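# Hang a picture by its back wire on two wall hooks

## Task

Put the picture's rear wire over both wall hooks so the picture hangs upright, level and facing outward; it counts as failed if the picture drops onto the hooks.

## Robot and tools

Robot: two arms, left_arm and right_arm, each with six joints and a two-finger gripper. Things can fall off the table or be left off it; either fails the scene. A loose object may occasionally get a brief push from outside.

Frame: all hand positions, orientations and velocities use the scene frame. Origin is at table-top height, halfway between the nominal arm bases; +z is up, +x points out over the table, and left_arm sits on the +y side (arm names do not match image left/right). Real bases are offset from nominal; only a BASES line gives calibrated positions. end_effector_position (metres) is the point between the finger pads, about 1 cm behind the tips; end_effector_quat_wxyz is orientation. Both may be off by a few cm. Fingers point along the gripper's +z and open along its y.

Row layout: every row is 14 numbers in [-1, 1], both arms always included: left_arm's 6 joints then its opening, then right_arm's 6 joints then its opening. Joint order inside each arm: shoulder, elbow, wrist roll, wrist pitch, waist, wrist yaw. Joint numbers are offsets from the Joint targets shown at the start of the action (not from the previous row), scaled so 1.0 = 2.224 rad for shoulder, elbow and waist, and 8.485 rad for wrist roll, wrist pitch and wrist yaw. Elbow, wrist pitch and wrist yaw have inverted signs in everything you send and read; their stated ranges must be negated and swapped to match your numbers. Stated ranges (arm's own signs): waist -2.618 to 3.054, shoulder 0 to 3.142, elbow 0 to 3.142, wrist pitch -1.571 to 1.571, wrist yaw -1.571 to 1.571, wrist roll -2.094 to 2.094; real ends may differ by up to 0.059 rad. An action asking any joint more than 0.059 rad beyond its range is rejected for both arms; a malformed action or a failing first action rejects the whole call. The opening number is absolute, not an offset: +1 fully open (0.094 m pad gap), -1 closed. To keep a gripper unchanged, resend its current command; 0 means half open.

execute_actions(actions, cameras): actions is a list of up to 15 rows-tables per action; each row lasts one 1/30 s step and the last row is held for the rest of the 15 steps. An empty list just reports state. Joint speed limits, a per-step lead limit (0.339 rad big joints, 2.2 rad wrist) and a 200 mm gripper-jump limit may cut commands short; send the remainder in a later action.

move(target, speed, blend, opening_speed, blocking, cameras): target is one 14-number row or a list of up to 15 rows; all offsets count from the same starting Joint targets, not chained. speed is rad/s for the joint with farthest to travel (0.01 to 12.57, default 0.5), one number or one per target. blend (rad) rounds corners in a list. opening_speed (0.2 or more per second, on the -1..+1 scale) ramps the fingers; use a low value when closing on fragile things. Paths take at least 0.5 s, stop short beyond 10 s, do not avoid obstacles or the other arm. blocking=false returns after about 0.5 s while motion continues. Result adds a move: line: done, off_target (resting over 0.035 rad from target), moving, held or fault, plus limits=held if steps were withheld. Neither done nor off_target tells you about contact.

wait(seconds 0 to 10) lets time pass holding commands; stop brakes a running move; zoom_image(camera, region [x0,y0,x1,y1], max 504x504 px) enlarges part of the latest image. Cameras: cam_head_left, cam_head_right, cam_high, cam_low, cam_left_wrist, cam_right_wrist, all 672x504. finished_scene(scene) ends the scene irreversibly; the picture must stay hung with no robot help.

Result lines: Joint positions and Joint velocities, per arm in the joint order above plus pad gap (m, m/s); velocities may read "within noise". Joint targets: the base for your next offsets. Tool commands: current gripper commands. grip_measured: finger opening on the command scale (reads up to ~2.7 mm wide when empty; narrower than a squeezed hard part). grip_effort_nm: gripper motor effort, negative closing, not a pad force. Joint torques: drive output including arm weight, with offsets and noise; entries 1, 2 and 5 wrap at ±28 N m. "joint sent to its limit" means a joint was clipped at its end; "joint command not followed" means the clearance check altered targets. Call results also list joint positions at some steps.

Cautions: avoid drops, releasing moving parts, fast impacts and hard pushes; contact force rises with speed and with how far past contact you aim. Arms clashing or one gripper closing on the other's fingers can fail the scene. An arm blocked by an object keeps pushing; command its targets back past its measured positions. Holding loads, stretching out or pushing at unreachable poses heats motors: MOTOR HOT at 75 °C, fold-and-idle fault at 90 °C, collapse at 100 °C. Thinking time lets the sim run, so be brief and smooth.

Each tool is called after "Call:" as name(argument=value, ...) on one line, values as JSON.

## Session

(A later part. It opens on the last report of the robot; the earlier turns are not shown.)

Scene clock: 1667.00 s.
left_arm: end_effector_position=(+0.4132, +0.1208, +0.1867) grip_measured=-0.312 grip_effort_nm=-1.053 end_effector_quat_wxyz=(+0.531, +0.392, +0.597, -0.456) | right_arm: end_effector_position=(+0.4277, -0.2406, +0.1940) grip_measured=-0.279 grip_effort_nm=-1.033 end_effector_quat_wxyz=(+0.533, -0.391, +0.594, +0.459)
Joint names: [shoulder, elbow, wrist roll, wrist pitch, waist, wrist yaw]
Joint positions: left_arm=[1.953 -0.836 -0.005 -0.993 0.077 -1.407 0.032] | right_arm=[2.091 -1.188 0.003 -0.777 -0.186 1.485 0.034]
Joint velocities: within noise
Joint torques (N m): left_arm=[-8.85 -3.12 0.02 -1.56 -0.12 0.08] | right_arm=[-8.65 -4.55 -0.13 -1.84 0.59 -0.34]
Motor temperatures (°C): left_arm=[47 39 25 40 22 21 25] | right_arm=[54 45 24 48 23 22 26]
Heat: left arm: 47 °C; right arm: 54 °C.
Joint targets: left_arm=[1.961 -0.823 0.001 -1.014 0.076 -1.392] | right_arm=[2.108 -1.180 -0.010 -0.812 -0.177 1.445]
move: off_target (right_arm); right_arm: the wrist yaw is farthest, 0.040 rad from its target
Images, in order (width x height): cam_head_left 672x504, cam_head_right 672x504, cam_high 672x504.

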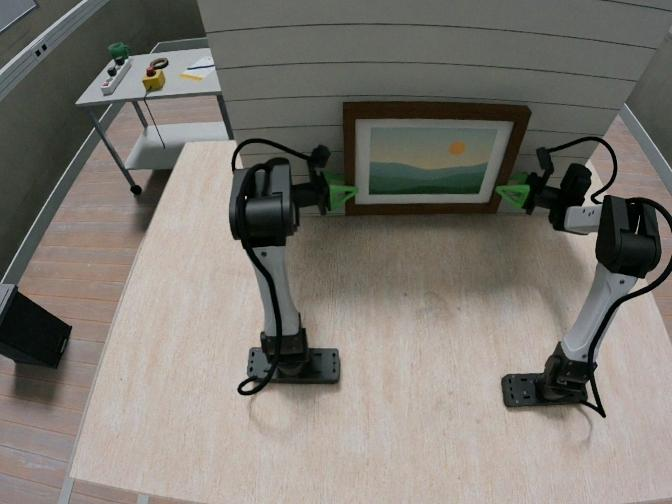

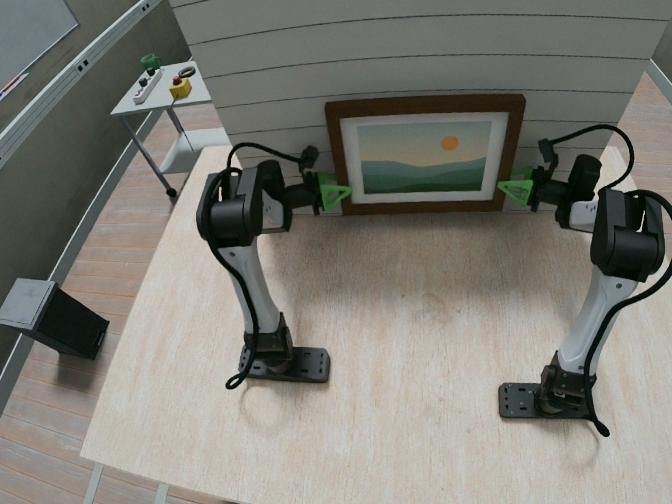

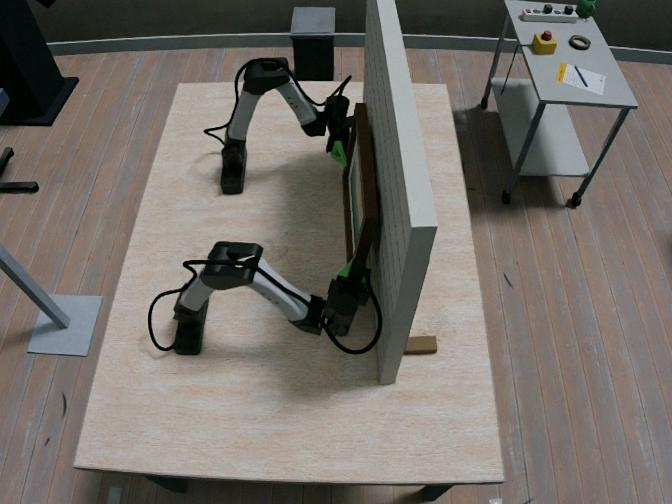

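Call:
move(target=[0.0243, -0.0427, 0, -0.007, -0.0018, 0.0005, -0.42, 0.022, -0.0441, 0, -0.0057, 0.0024, -0.0006, -0.42], speed=0.08, cameras=["cam_high", "cam_left_wrist", "cam_right_wrist"])

Call:
zoom_image(camera="cam_high", region=[340, 90, 400, 230])

Scene clock: 1706.67 s.
left_arm: end_effector_position=(+0.4277, +0.1225, +0.1854) grip_measured=-0.313 grip_effort_nm=-1.053 end_effector_quat_wxyz=(+0.544, +0.405, +0.585, -0.445) | right_arm: end_effector_position=(+0.4408, -0.2398, +0.1918) grip_measured=-0.279 grip_effort_nm=-1.023 end_effector_quat_wxyz=(+0.542, -0.405, +0.583, +0.450)
Joint names: [shoulder, elbow, wrist roll, wrist pitch, waist, wrist yaw]
Joint positions: left_arm=[2.013 -0.895 -0.007 -1.043 0.077 -1.408 0.032] | right_arm=[2.146 -1.25 0.006 -0.815 -0.178 1.484 0.034]
Joint velocities: within noise
Joint torques (N m): left_arm=[-9.88 -5.97 0.04 -1.65 -0.5 0.14] | right_arm=[-9.5 -7.32 -0.15 -1.89 0.38 -0.44]
Motor temperatures (°C): left_arm=[45 38 25 39 22 21 25] | right_arm=[50 43 25 47 23 22 26]
Heat: left arm: 45 °C; right arm: 50 °C.
Joint targets: left_arm=[2.015 -0.918 0.001 -1.074 0.072 -1.388] | right_arm=[2.157 -1.278 -0.010 -0.860 -0.171 1.440]
move: off_target (right_arm); right_arm: the wrist pitch is farthest, 0.045 rad from its target
Images, in order (width x height): cam_high 672x504, cam_left_wrist 672x504, cam_right_wrist 672x504.

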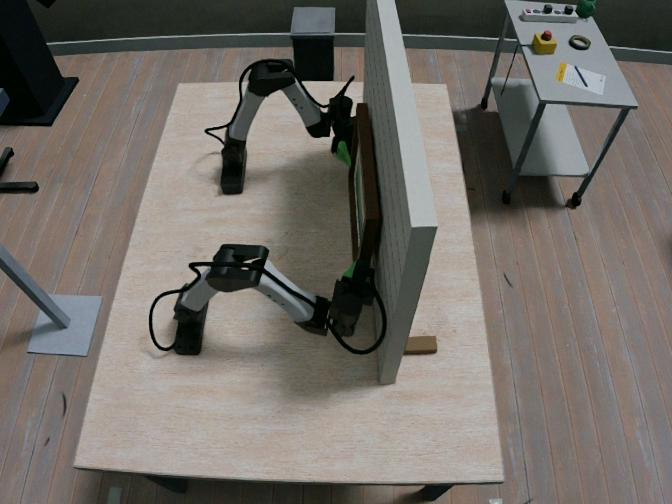

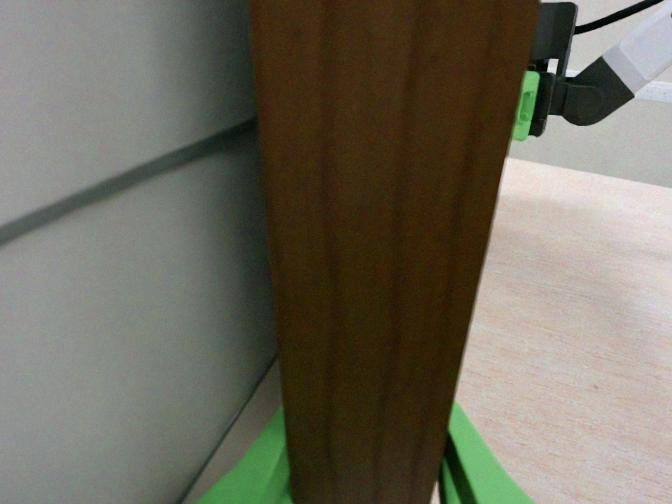

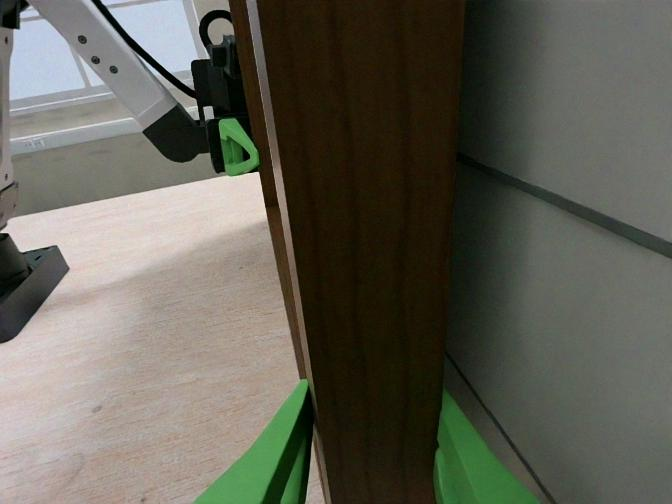

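Scaled by 3.600 from the camera's 672x504 image, which has a finer 960x720 frame.

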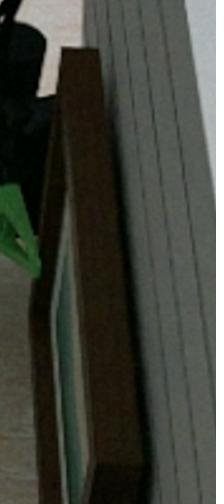

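Call:
move(target=[0.0081, 0.0058, 0, -0.0012, 0, 0, -0.42, 0.009, 0.009, 0, -0.0018, 0, 0, -0.42], speed=0.08, cameras=["cam_high"])

Call:
zoom_image(camera="cam_high", region=[350, 110, 400, 220])

Scene clock: 1727.47 s.
left_arm: end_effector_position=(+0.4283, +0.1225, +0.1843) grip_measured=-0.313 grip_effort_nm=-1.053 end_effector_quat_wxyz=(+0.549, +0.410, +0.580, -0.441) | right_arm: end_effector_position=(+0.4416, -0.2400, +0.1903) grip_measured=-0.279 grip_effort_nm=-1.033 end_effector_quat_wxyz=(+0.547, -0.410, +0.578, +0.445)
Joint names: [shoulder, elbow, wrist roll, wrist pitch, waist, wrist yaw]
Joint positions: left_arm=[2.024 -0.895 -0.007 -1.074 0.077 -1.408 0.032] | right_arm=[2.156 -1.251 0.006 -0.846 -0.178 1.484 0.034]
Joint velocities: within noise
Joint torques (N m): left_arm=[-9.31 -4.92 0.04 -1.47 -0.49 0.15] | right_arm=[-8.75 -5.81 -0.13 -1.75 0.29 -0.47]
Motor temperatures (°C): left_arm=[44 40 25 39 22 21 25] | right_arm=[51 45 25 48 23 22 26]
Heat: left arm: 44 °C; right arm: 51 °C.
Joint targets: left_arm=[2.033 -0.905 0.001 -1.084 0.072 -1.388] | right_arm=[2.178 -1.258 -0.009 -0.875 -0.171 1.440]
move: off_target (right_arm); right_arm: the wrist yaw is farthest, 0.044 rad from its target
Images, in order (width x height): cam_high 672x504.

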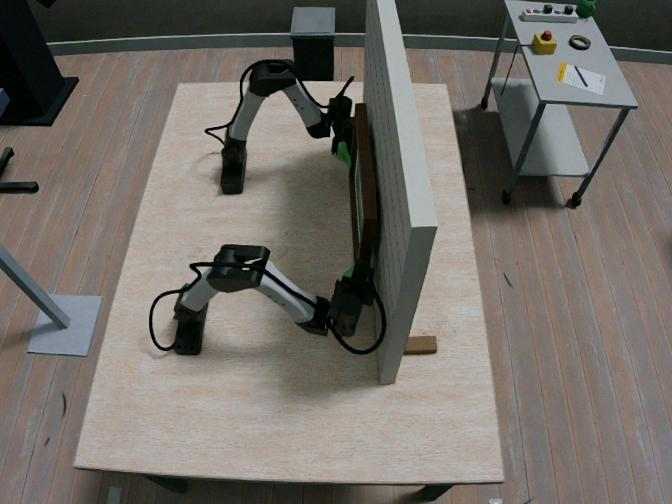

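Scaled by 4.582 from the camera's 672x504 image, which has a finer 960x720 frame.

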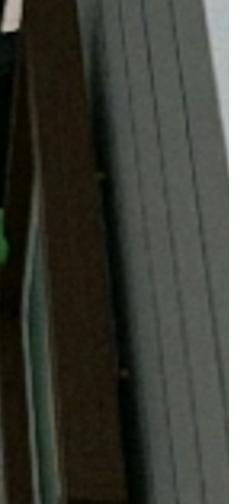

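Call:
move(target=[0.0126, 0.0112, 0, 0, 0, 0, -0.42, 0.0126, 0.0112, 0, 0, 0, 0, -0.42], speed=0.08, cameras=["cam_high", "cam_head_left", "cam_head_right"])

Call:
zoom_image(camera="cam_high", region=[350, 110, 400, 220])

Scene clock: 1735.27 s.
left_arm: end_effector_position=(+0.4289, +0.1226, +0.1830) grip_measured=-0.313 grip_effort_nm=-1.053 end_effector_quat_wxyz=(+0.554, +0.415, +0.575, -0.436) | right_arm: end_effector_position=(+0.4427, -0.2402, +0.1886) grip_measured=-0.279 grip_effort_nm=-1.028 end_effector_quat_wxyz=(+0.552, -0.414, +0.574, +0.440)
Joint names: [shoulder, elbow, wrist roll, wrist pitch, waist, wrist yaw]
Joint positions: left_arm=[2.037 -0.895 -0.007 -1.107 0.077 -1.408 0.032] | right_arm=[2.167 -1.251 0.01 -0.878 -0.178 1.483 0.034]
Joint velocities: within noise
Joint torques (N m): left_arm=[-7.82 -2.88 0.04 -1.15 -0.49 0.17] | right_arm=[-7.32 -3.74 -0.18 -1.44 0.36 -0.44]
Motor temperatures (°C): left_arm=[44 40 25 38 22 21 25] | right_arm=[51 45 25 48 23 22 26]
Heat: left arm: 44 °C; right arm: 51 °C.
Joint targets: left_arm=[2.061 -0.880 0.001 -1.084 0.072 -1.388] | right_arm=[2.206 -1.233 -0.009 -0.875 -0.171 1.440]
move: off_target (right_arm); right_arm: the wrist yaw is farthest, 0.043 rad from its target
Images, in order (width x height): cam_head_left 672x504, cam_head_right 672x504, cam_high 672x504.

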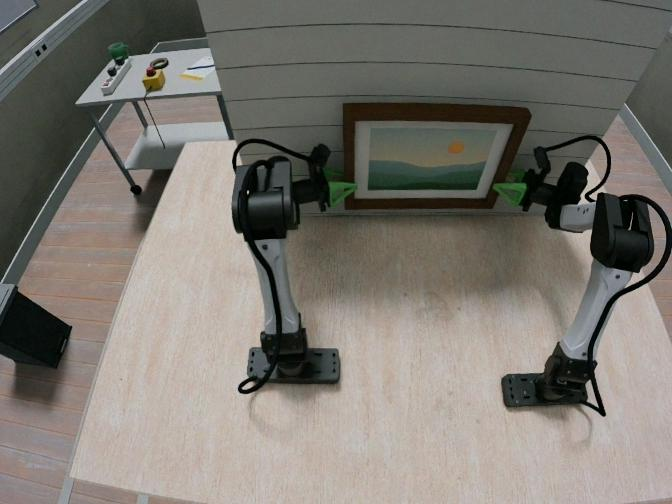

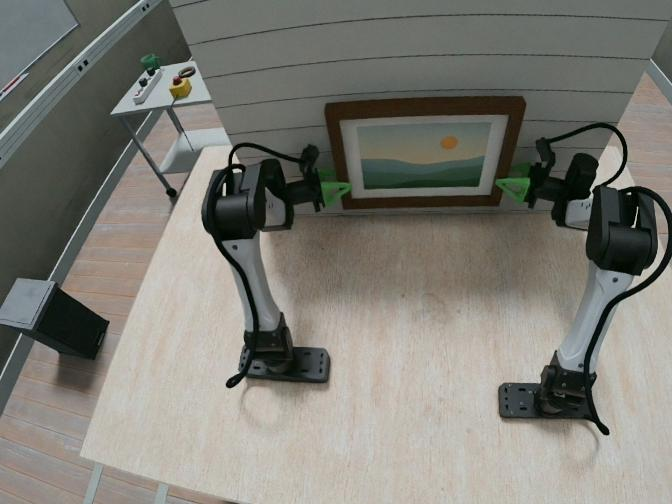

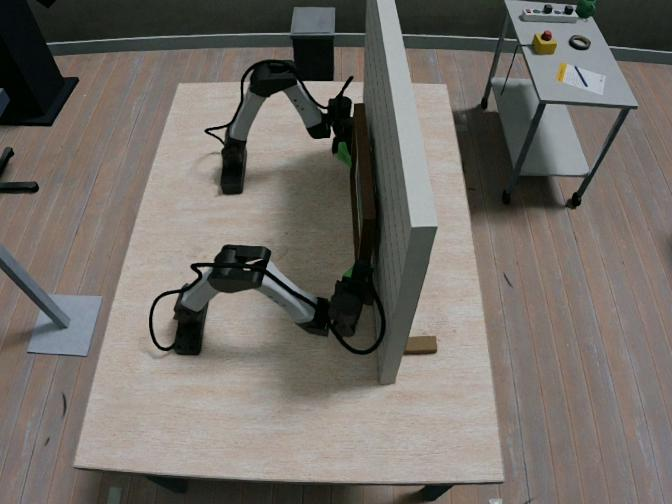

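Scaled by 4.582 from the camera's 672x504 image, which has a finer 960x720 frame.

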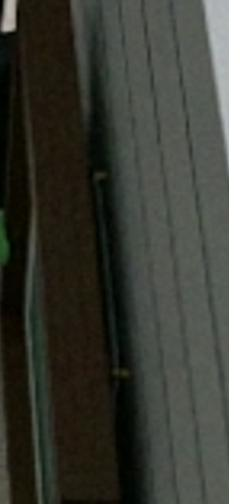

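Call:
zoom_image(camera="cam_high", region=[362, 138, 386, 162])

Call:
zoom_image(camera="cam_high", region=[364, 176, 388, 200])

Call:
zoom_image(camera="cam_high", region=[355, 140, 395, 200])

Scaled by 21.000 from the camera's 672x504 image, which has a finer 960x720 frame.

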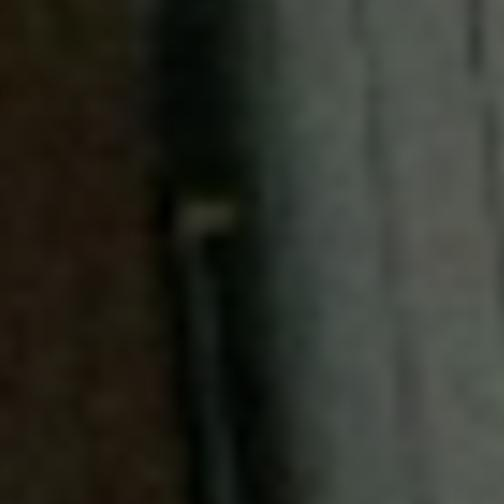

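Scaled by 21.000 from the camera's 672x504 image, which has a finer 960x720 frame.

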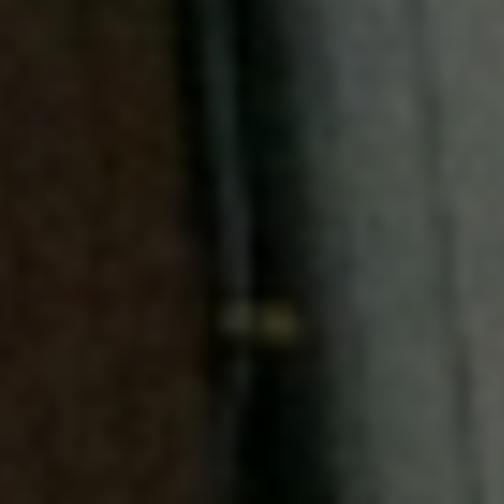

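Scaled by 8.400 from the camera's 672x504 image, which has a finer 960x720 frame.

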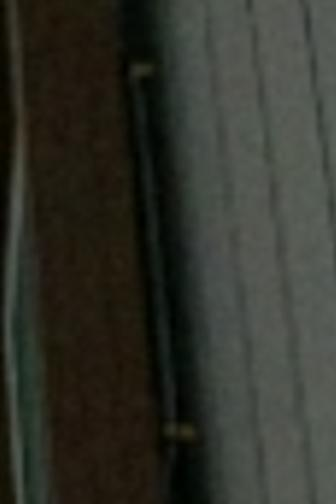

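Call:
move(target=[-0.0063, -0.0052, 0, -0.0018, 0, 0, -0.42, -0.0112, -0.0068, 0, -0.001, 0, 0, -0.42], speed=0.1, cameras=[])

Call:
move(target=[0, 0, 0, 0, 0, 0, -0.1, 0, 0, 0, 0, 0, 0, -0.1], speed=0.1, opening_speed=0.2, cameras=["cam_high", "cam_left_wrist", "cam_right_wrist"])

Call:
zoom_image(camera="cam_high", region=[350, 110, 400, 220])

Scene clock: 1821.57 s.
left_arm: end_effector_position=(+0.4290, +0.1226, +0.1834) grip_measured=-0.313 grip_effort_nm=-1.048 end_effector_quat_wxyz=(+0.555, +0.416, +0.574, -0.435) | right_arm: end_effector_position=(+0.4428, -0.2402, +0.1887) grip_measured=-0.279 grip_effort_nm=-1.038 end_effector_quat_wxyz=(+0.553, -0.415, +0.574, +0.439)
Joint names: [shoulder, elbow, wrist roll, wrist pitch, waist, wrist yaw]
Joint positions: left_arm=[2.037 -0.895 -0.007 -1.111 0.077 -1.408 0.032] | right_arm=[2.167 -1.251 0.011 -0.882 -0.178 1.482 0.034]
Joint velocities: within noise
Joint torques (N m): left_arm=[-9.18 -3.81 0.04 -1.31 -0.5 0.17] | right_arm=[-9.46 -4.96 -0.2 -1.49 0.32 -0.43]
Motor temperatures (°C): left_arm=[42 36 25 34 22 21 25] | right_arm=[47 40 25 44 23 22 26]
Heat: left arm: 42 °C; right arm: 47 °C.
Joint targets: left_arm=[2.047 -0.892 0.001 -1.099 0.072 -1.388] | right_arm=[2.181 -1.248 -0.010 -0.884 -0.171 1.440]
move: off_target (right_arm); right_arm: the wrist yaw is farthest, 0.042 rad from its target
No camera images: "cameras" was empty.

Scene clock: 1823.37 s.
left_arm: end_effector_position=(+0.4324, +0.1236, +0.1793) grip_measured=-0.101 grip_effort_nm=0.046 end_effector_quat_wxyz=(+0.554, +0.404, +0.584, -0.434) | right_arm: end_effector_position=(+0.4475, -0.2416, +0.1886) grip_measured=-0.102 grip_effort_nm=0.081 end_effector_quat_wxyz=(+0.559, -0.407, +0.580, +0.431)
Joint names: [shoulder, elbow, wrist roll, wrist pitch, waist, wrist yaw]
Joint positions: left_arm=[2.043 -0.895 -0.008 -1.095 0.077 -1.388 0.042] | right_arm=[2.167 -1.251 0.011 -0.883 -0.178 1.454 0.042]
Joint velocities: within noise
Joint torques (N m): left_arm=[-9.81 -3.78 0.05 -1.45 -0.5 -0.04] | right_arm=[-9.32 -5.01 -0.18 -1.51 0.34 -0.11]
Motor temperatures (°C): left_arm=[42 36 25 34 22 21 25] | right_arm=[47 40 25 44 23 22 26]
Heat: left arm: 42 °C; right arm: 47 °C.
Joint targets: left_arm=[2.047 -0.892 0.001 -1.099 0.072 -1.388] | right_arm=[2.181 -1.248 -0.010 -0.884 -0.171 1.440]
move: done
Images, in order (width x height): cam_high 672x504, cam_left_wrist 672x504, cam_right_wrist 672x504.

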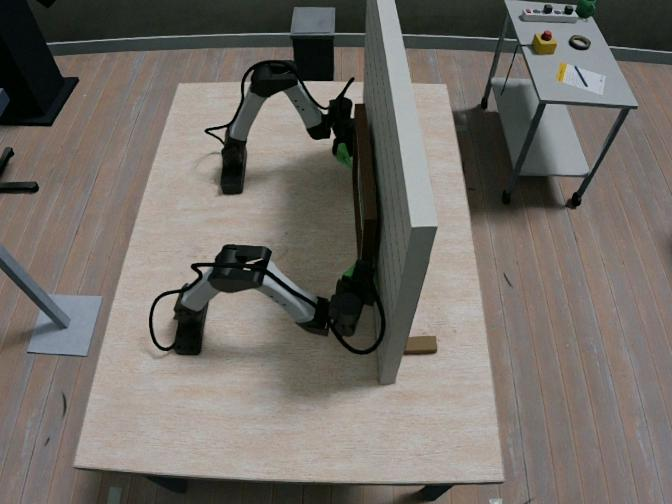

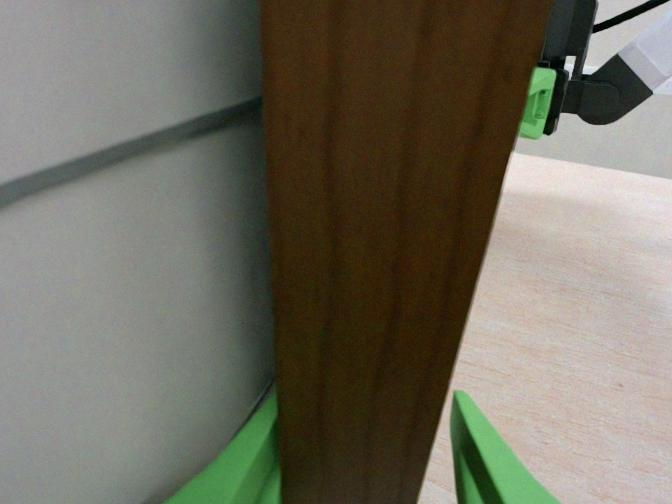

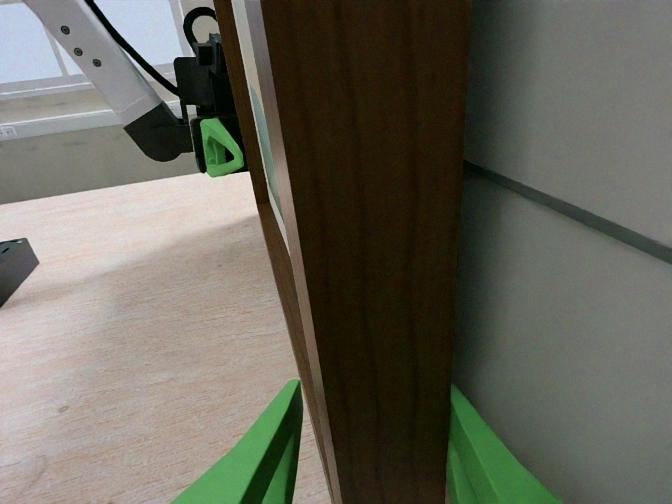

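Scaled by 4.582 from the camera's 672x504 image, which has a finer 960x720 frame.

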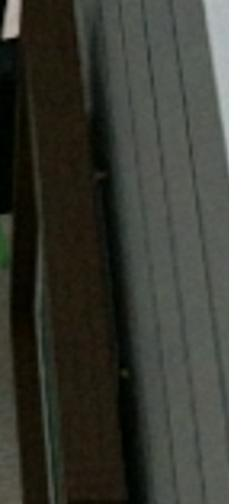

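Call:
move(target=[0, 0, 0, 0, 0, 0, 0.1, 0, 0, 0, 0, 0, 0, 0.1], speed=0.1, opening_speed=0.2, cameras=["cam_high", "cam_left_wrist", "cam_right_wrist", "cam_head_left", "cam_head_right"])

Call:
zoom_image(camera="cam_high", region=[350, 110, 400, 220])

Scene clock: 1833.83 s.
left_arm: end_effector_position=(+0.4291, +0.1228, +0.1784) grip_measured=+0.098 grip_effort_nm=0.081 end_effector_quat_wxyz=(+0.549, +0.408, +0.582, -0.440) | right_arm: end_effector_position=(+0.4476, -0.2416, +0.1886) grip_measured=+0.099 grip_effort_nm=0.085 end_effector_quat_wxyz=(+0.559, -0.407, +0.580, +0.430)
Joint names: [shoulder, elbow, wrist roll, wrist pitch, waist, wrist yaw]
Joint positions: left_arm=[2.043 -0.891 -0.008 -1.094 0.077 -1.403 0.052] | right_arm=[2.167 -1.251 0.01 -0.883 -0.178 1.453 0.052]
Joint velocities: within noise
Joint torques (N m): left_arm=[-9.77 -4.07 0.05 -1.44 -0.5 0.11] | right_arm=[-9.42 -4.93 -0.19 -1.49 0.31 -0.11]
Motor temperatures (°C): left_arm=[43 37 25 34 22 21 24] | right_arm=[48 40 25 44 23 22 26]
Heat: left arm: 43 °C; right arm: 48 °C.
Joint targets: left_arm=[2.047 -0.892 0.001 -1.099 0.072 -1.388] | right_arm=[2.181 -1.248 -0.010 -0.884 -0.171 1.440]
move: done
Images, in order (width x height): cam_head_left 672x504, cam_head_right 672x504, cam_high 672x504, cam_left_wrist 672x504, cam_right_wrist 672x504.

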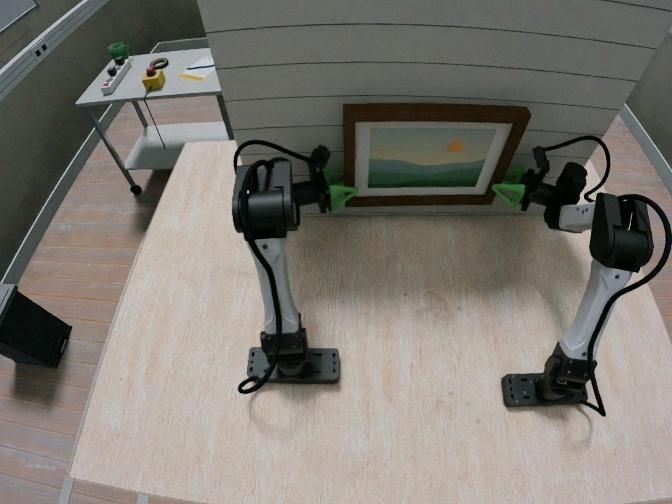

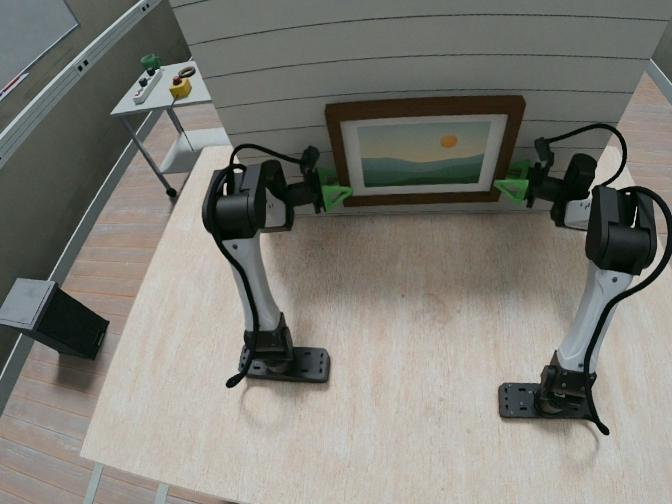

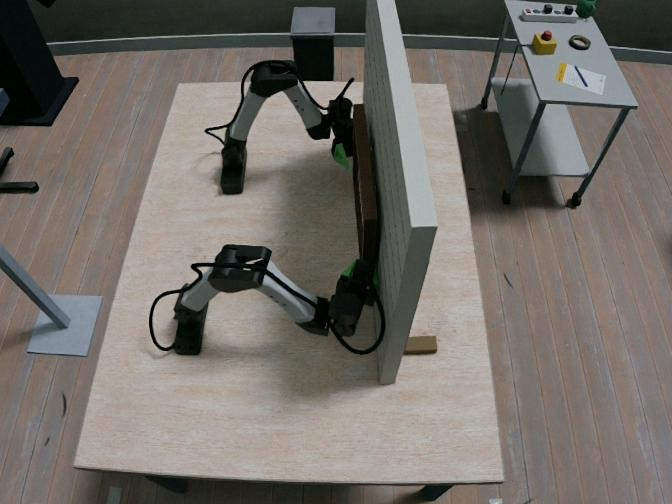

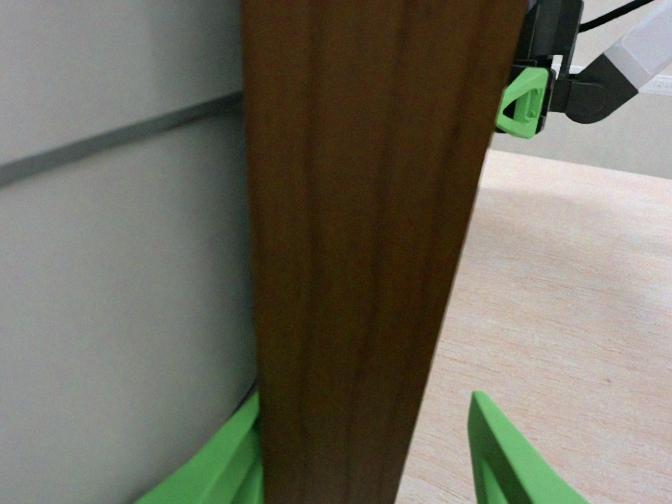

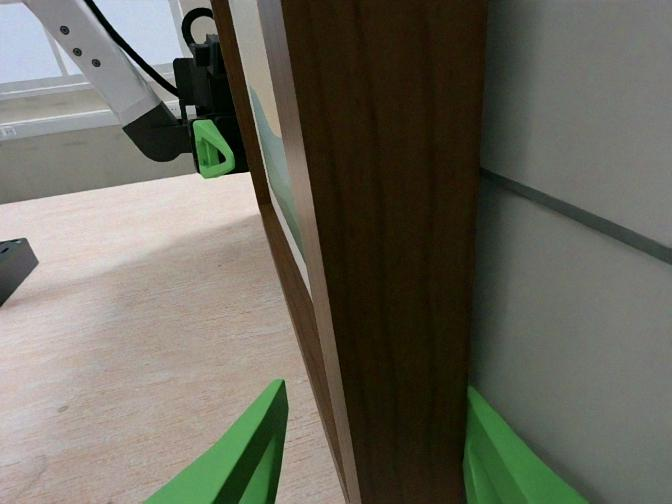

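Scaled by 4.582 from the camera's 672x504 image, which has a finer 960x720 frame.

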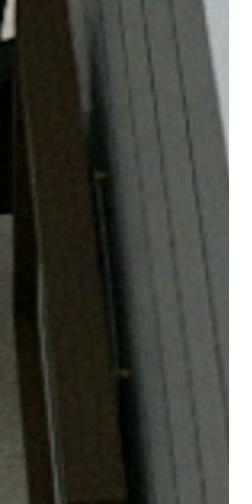

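Call:
move(target=[0, 0.0067, 0, -0.0008, 0.0487, -0.0128, 0.1, 0, 0, 0, 0, -0.0413, 0.0108, 0.1], speed=0.06, cameras=["cam_high", "cam_left_wrist", "cam_right_wrist", "cam_head_left", "cam_head_right"])

Call:
zoom_image(camera="cam_high", region=[350, 110, 400, 220])

Scene clock: 1875.53 s.
left_arm: end_effector_position=(+0.4230, +0.1587, +0.1763) grip_measured=+0.099 grip_effort_nm=0.046 end_effector_quat_wxyz=(+0.551, +0.399, +0.586, -0.440) | right_arm: end_effector_position=(+0.4423, -0.2760, +0.1889) grip_measured=+0.099 grip_effort_nm=0.085 end_effector_quat_wxyz=(+0.563, -0.402, +0.583, +0.427)
Joint names: [shoulder, elbow, wrist roll, wrist pitch, waist, wrist yaw]
Joint positions: left_arm=[2.043 -0.879 -0.008 -1.094 0.176 -1.487 0.052] | right_arm=[2.167 -1.251 0.01 -0.882 -0.257 1.517 0.052]
Joint velocities: within noise
Joint torques (N m): left_arm=[-9.65 -3.77 0.04 -1.46 0.44 -0.14] | right_arm=[-9.46 -4.88 -0.17 -1.47 -0.72 0.24]
Motor temperatures (°C): left_arm=[45 36 25 34 22 21 23] | right_arm=[50 40 25 44 23 22 25]
Heat: left arm: 45 °C; right arm: 50 °C.
Joint targets: left_arm=[2.047 -0.877 0.001 -1.106 0.181 -1.496] | right_arm=[2.181 -1.248 -0.010 -0.884 -0.263 1.531]
move: done
Images, in order (width x height): cam_head_left 672x504, cam_head_right 672x504, cam_high 672x504, cam_left_wrist 672x504, cam_right_wrist 672x504.

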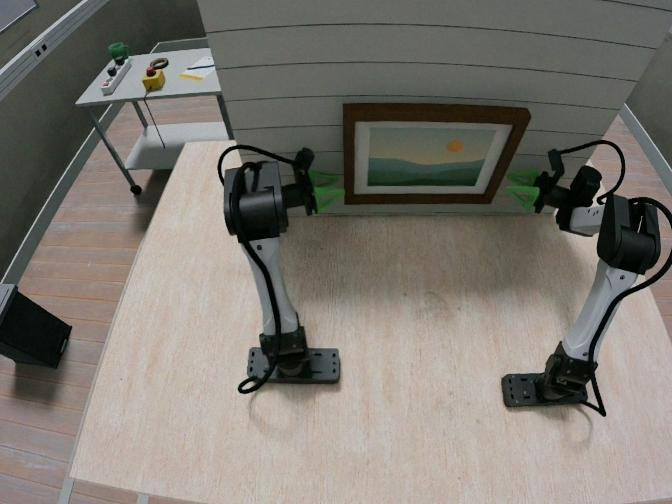

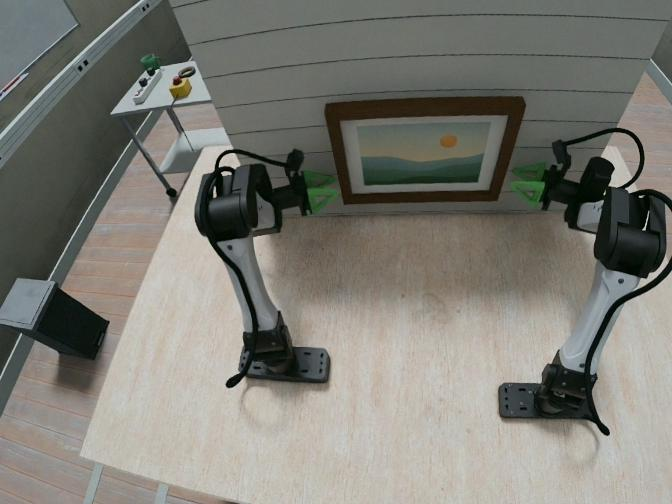

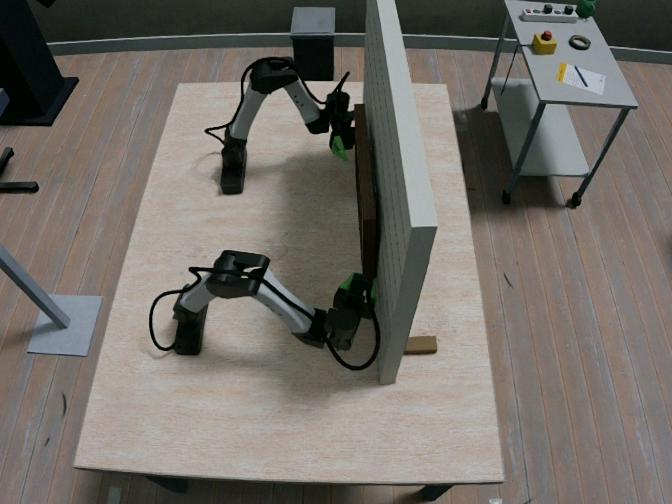

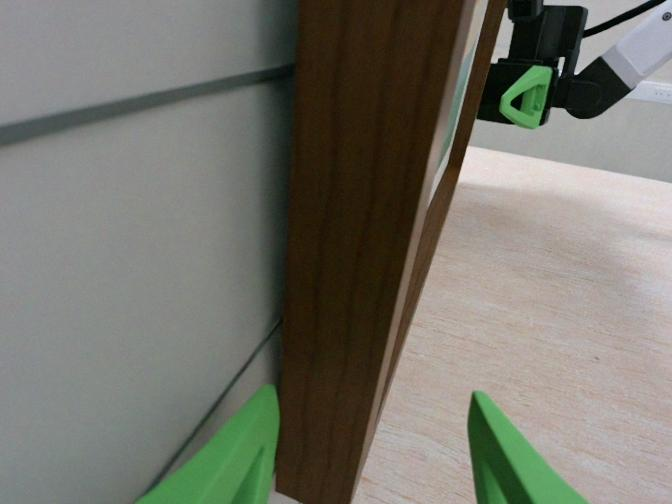

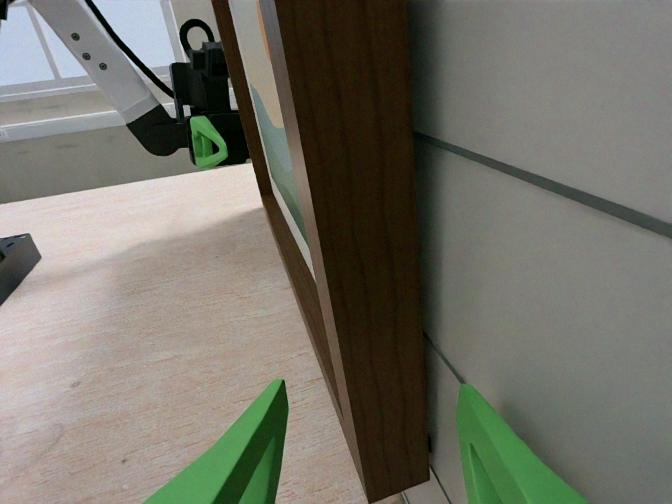

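Scaled by 4.582 from the camera's 672x504 image, which has a finer 960x720 frame.

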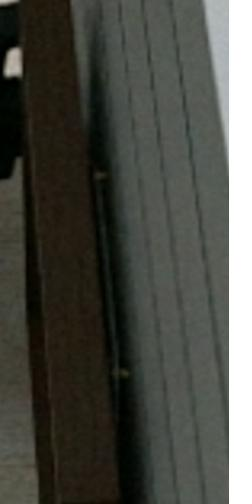

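Call:
zoom_image(camera="cam_head_left", region=[320, 80, 560, 230])

Call:
zoom_image(camera="cam_head_right", region=[300, 70, 540, 230])

Scaled by 2.100 from the camera's 672x504 image, which has a finer 960x720 frame.

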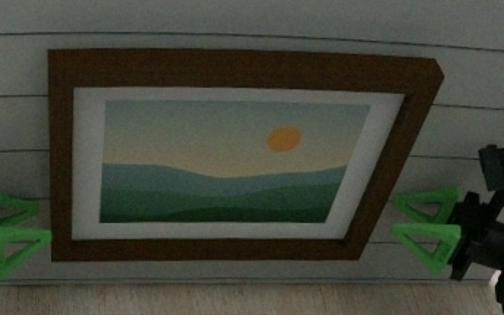

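Scaled by 2.100 from the camera's 672x504 image, which has a finer 960x720 frame.

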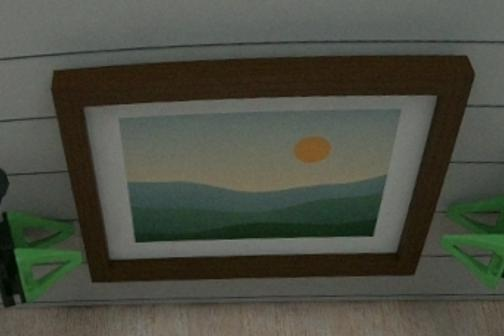

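Call:
move(target=[[0, 0, 0, 0, 0.027, 0, 0.1, 0, 0, 0, 0, -0.027, 0, 0.1], [-0.2, 0.06, 0, 0, 0.05, 0, 0.1, -0.2, 0.06, 0, 0, -0.05, 0, 0.1]], speed=[0.1, 0.4], cameras=["cam_high", "cam_head_left", "cam_head_right", "cam_left_wrist", "cam_right_wrist"])

Call:
zoom_image(camera="cam_high", region=[340, 90, 400, 290])

Call:
zoom_image(camera="cam_head_right", region=[300, 70, 540, 230])

Scene clock: 1900.30 s.
left_arm: end_effector_position=(+0.3751, +0.1857, +0.2802) grip_measured=+0.099 grip_effort_nm=0.051 end_effector_quat_wxyz=(+0.632, +0.444, +0.543, -0.331) | right_arm: end_effector_position=(+0.3849, -0.3056, +0.3070) grip_measured=+0.099 grip_effort_nm=0.090 end_effector_quat_wxyz=(+0.634, -0.441, +0.548, +0.322)
Joint names: [shoulder, elbow, wrist roll, wrist pitch, waist, wrist yaw]
Joint positions: left_arm=[1.624 -0.746 -0.008 -1.09 0.286 -1.492 0.052] | right_arm=[1.769 -1.117 0.01 -0.871 -0.368 1.521 0.052]
Joint velocities: within noise
Joint torques (N m): left_arm=[-9.33 -4.67 0.03 -1.39 0.51 0.06] | right_arm=[-10.88 -5.44 -0.15 -1.45 -0.85 0.01]
Motor temperatures (°C): left_arm=[46 36 25 34 22 21 23] | right_arm=[51 40 25 43 23 22 24]
Heat: left arm: 46 °C; right arm: 51 °C.
Joint targets: left_arm=[1.602 -0.744 0.001 -1.106 0.292 -1.496] | right_arm=[1.736 -1.115 -0.010 -0.884 -0.375 1.532]
move: done
Images, in order (width x height): cam_head_left 672x504, cam_head_right 672x504, cam_high 672x504, cam_left_wrist 672x504, cam_right_wrist 672x504.

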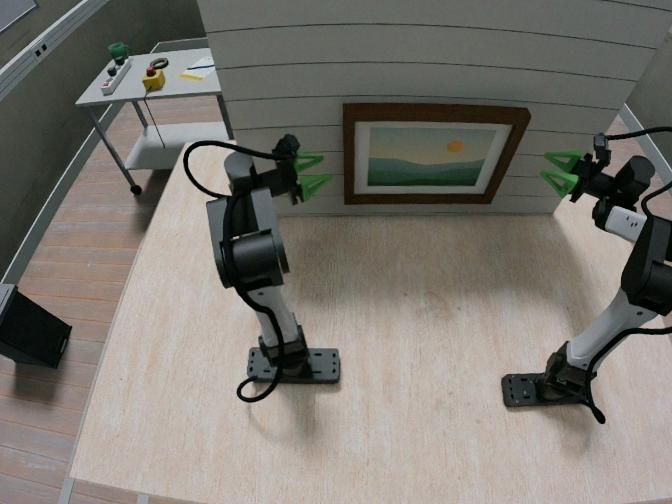

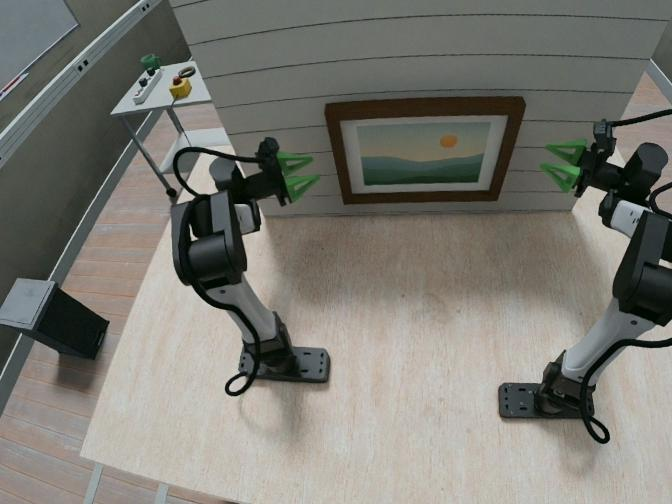

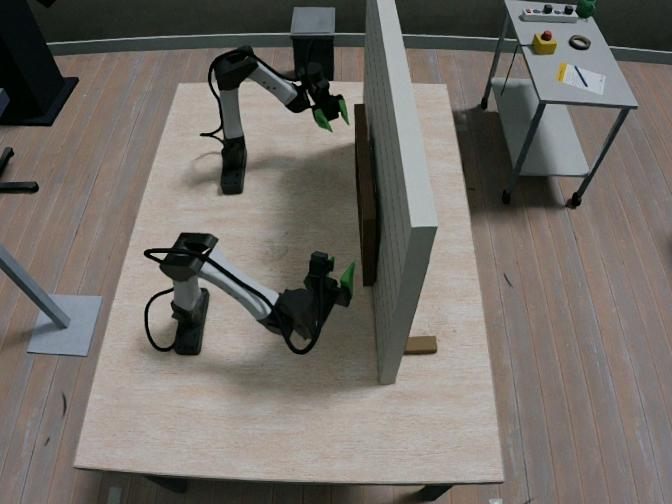

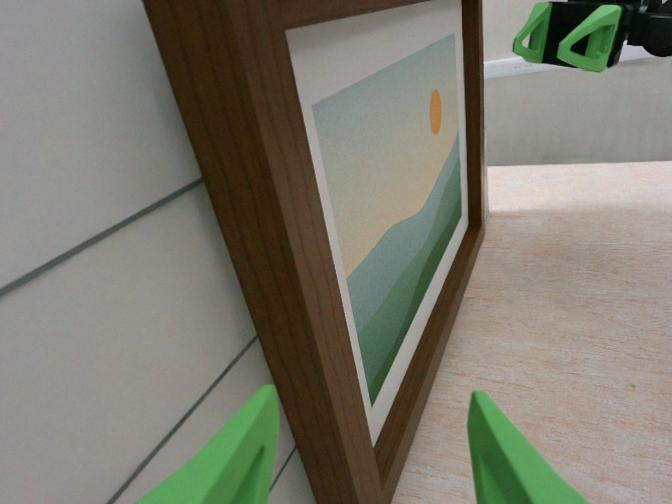

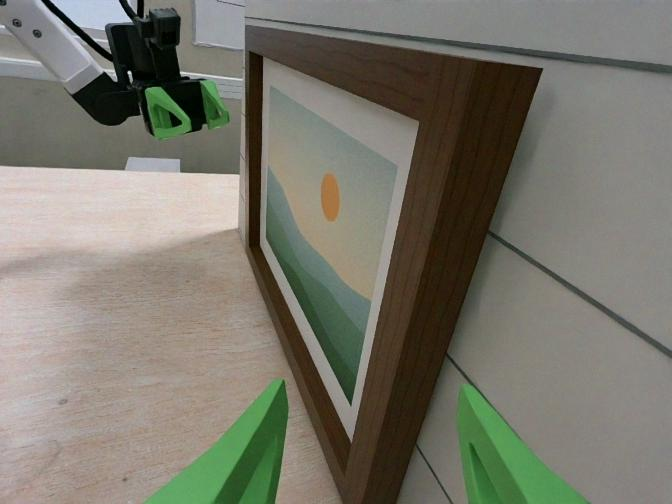

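Scaled by 2.520 from the camera's 672x504 image, which has a finer 960x720 frame.

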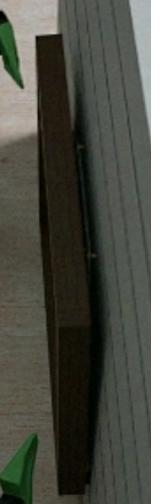

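Scaled by 2.100 from the camera's 672x504 image, which has a finer 960x720 frame.

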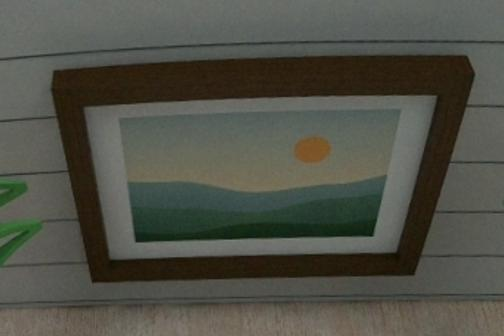

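Call:
finished_scene(scene=1)

The scene is finished: the task was done.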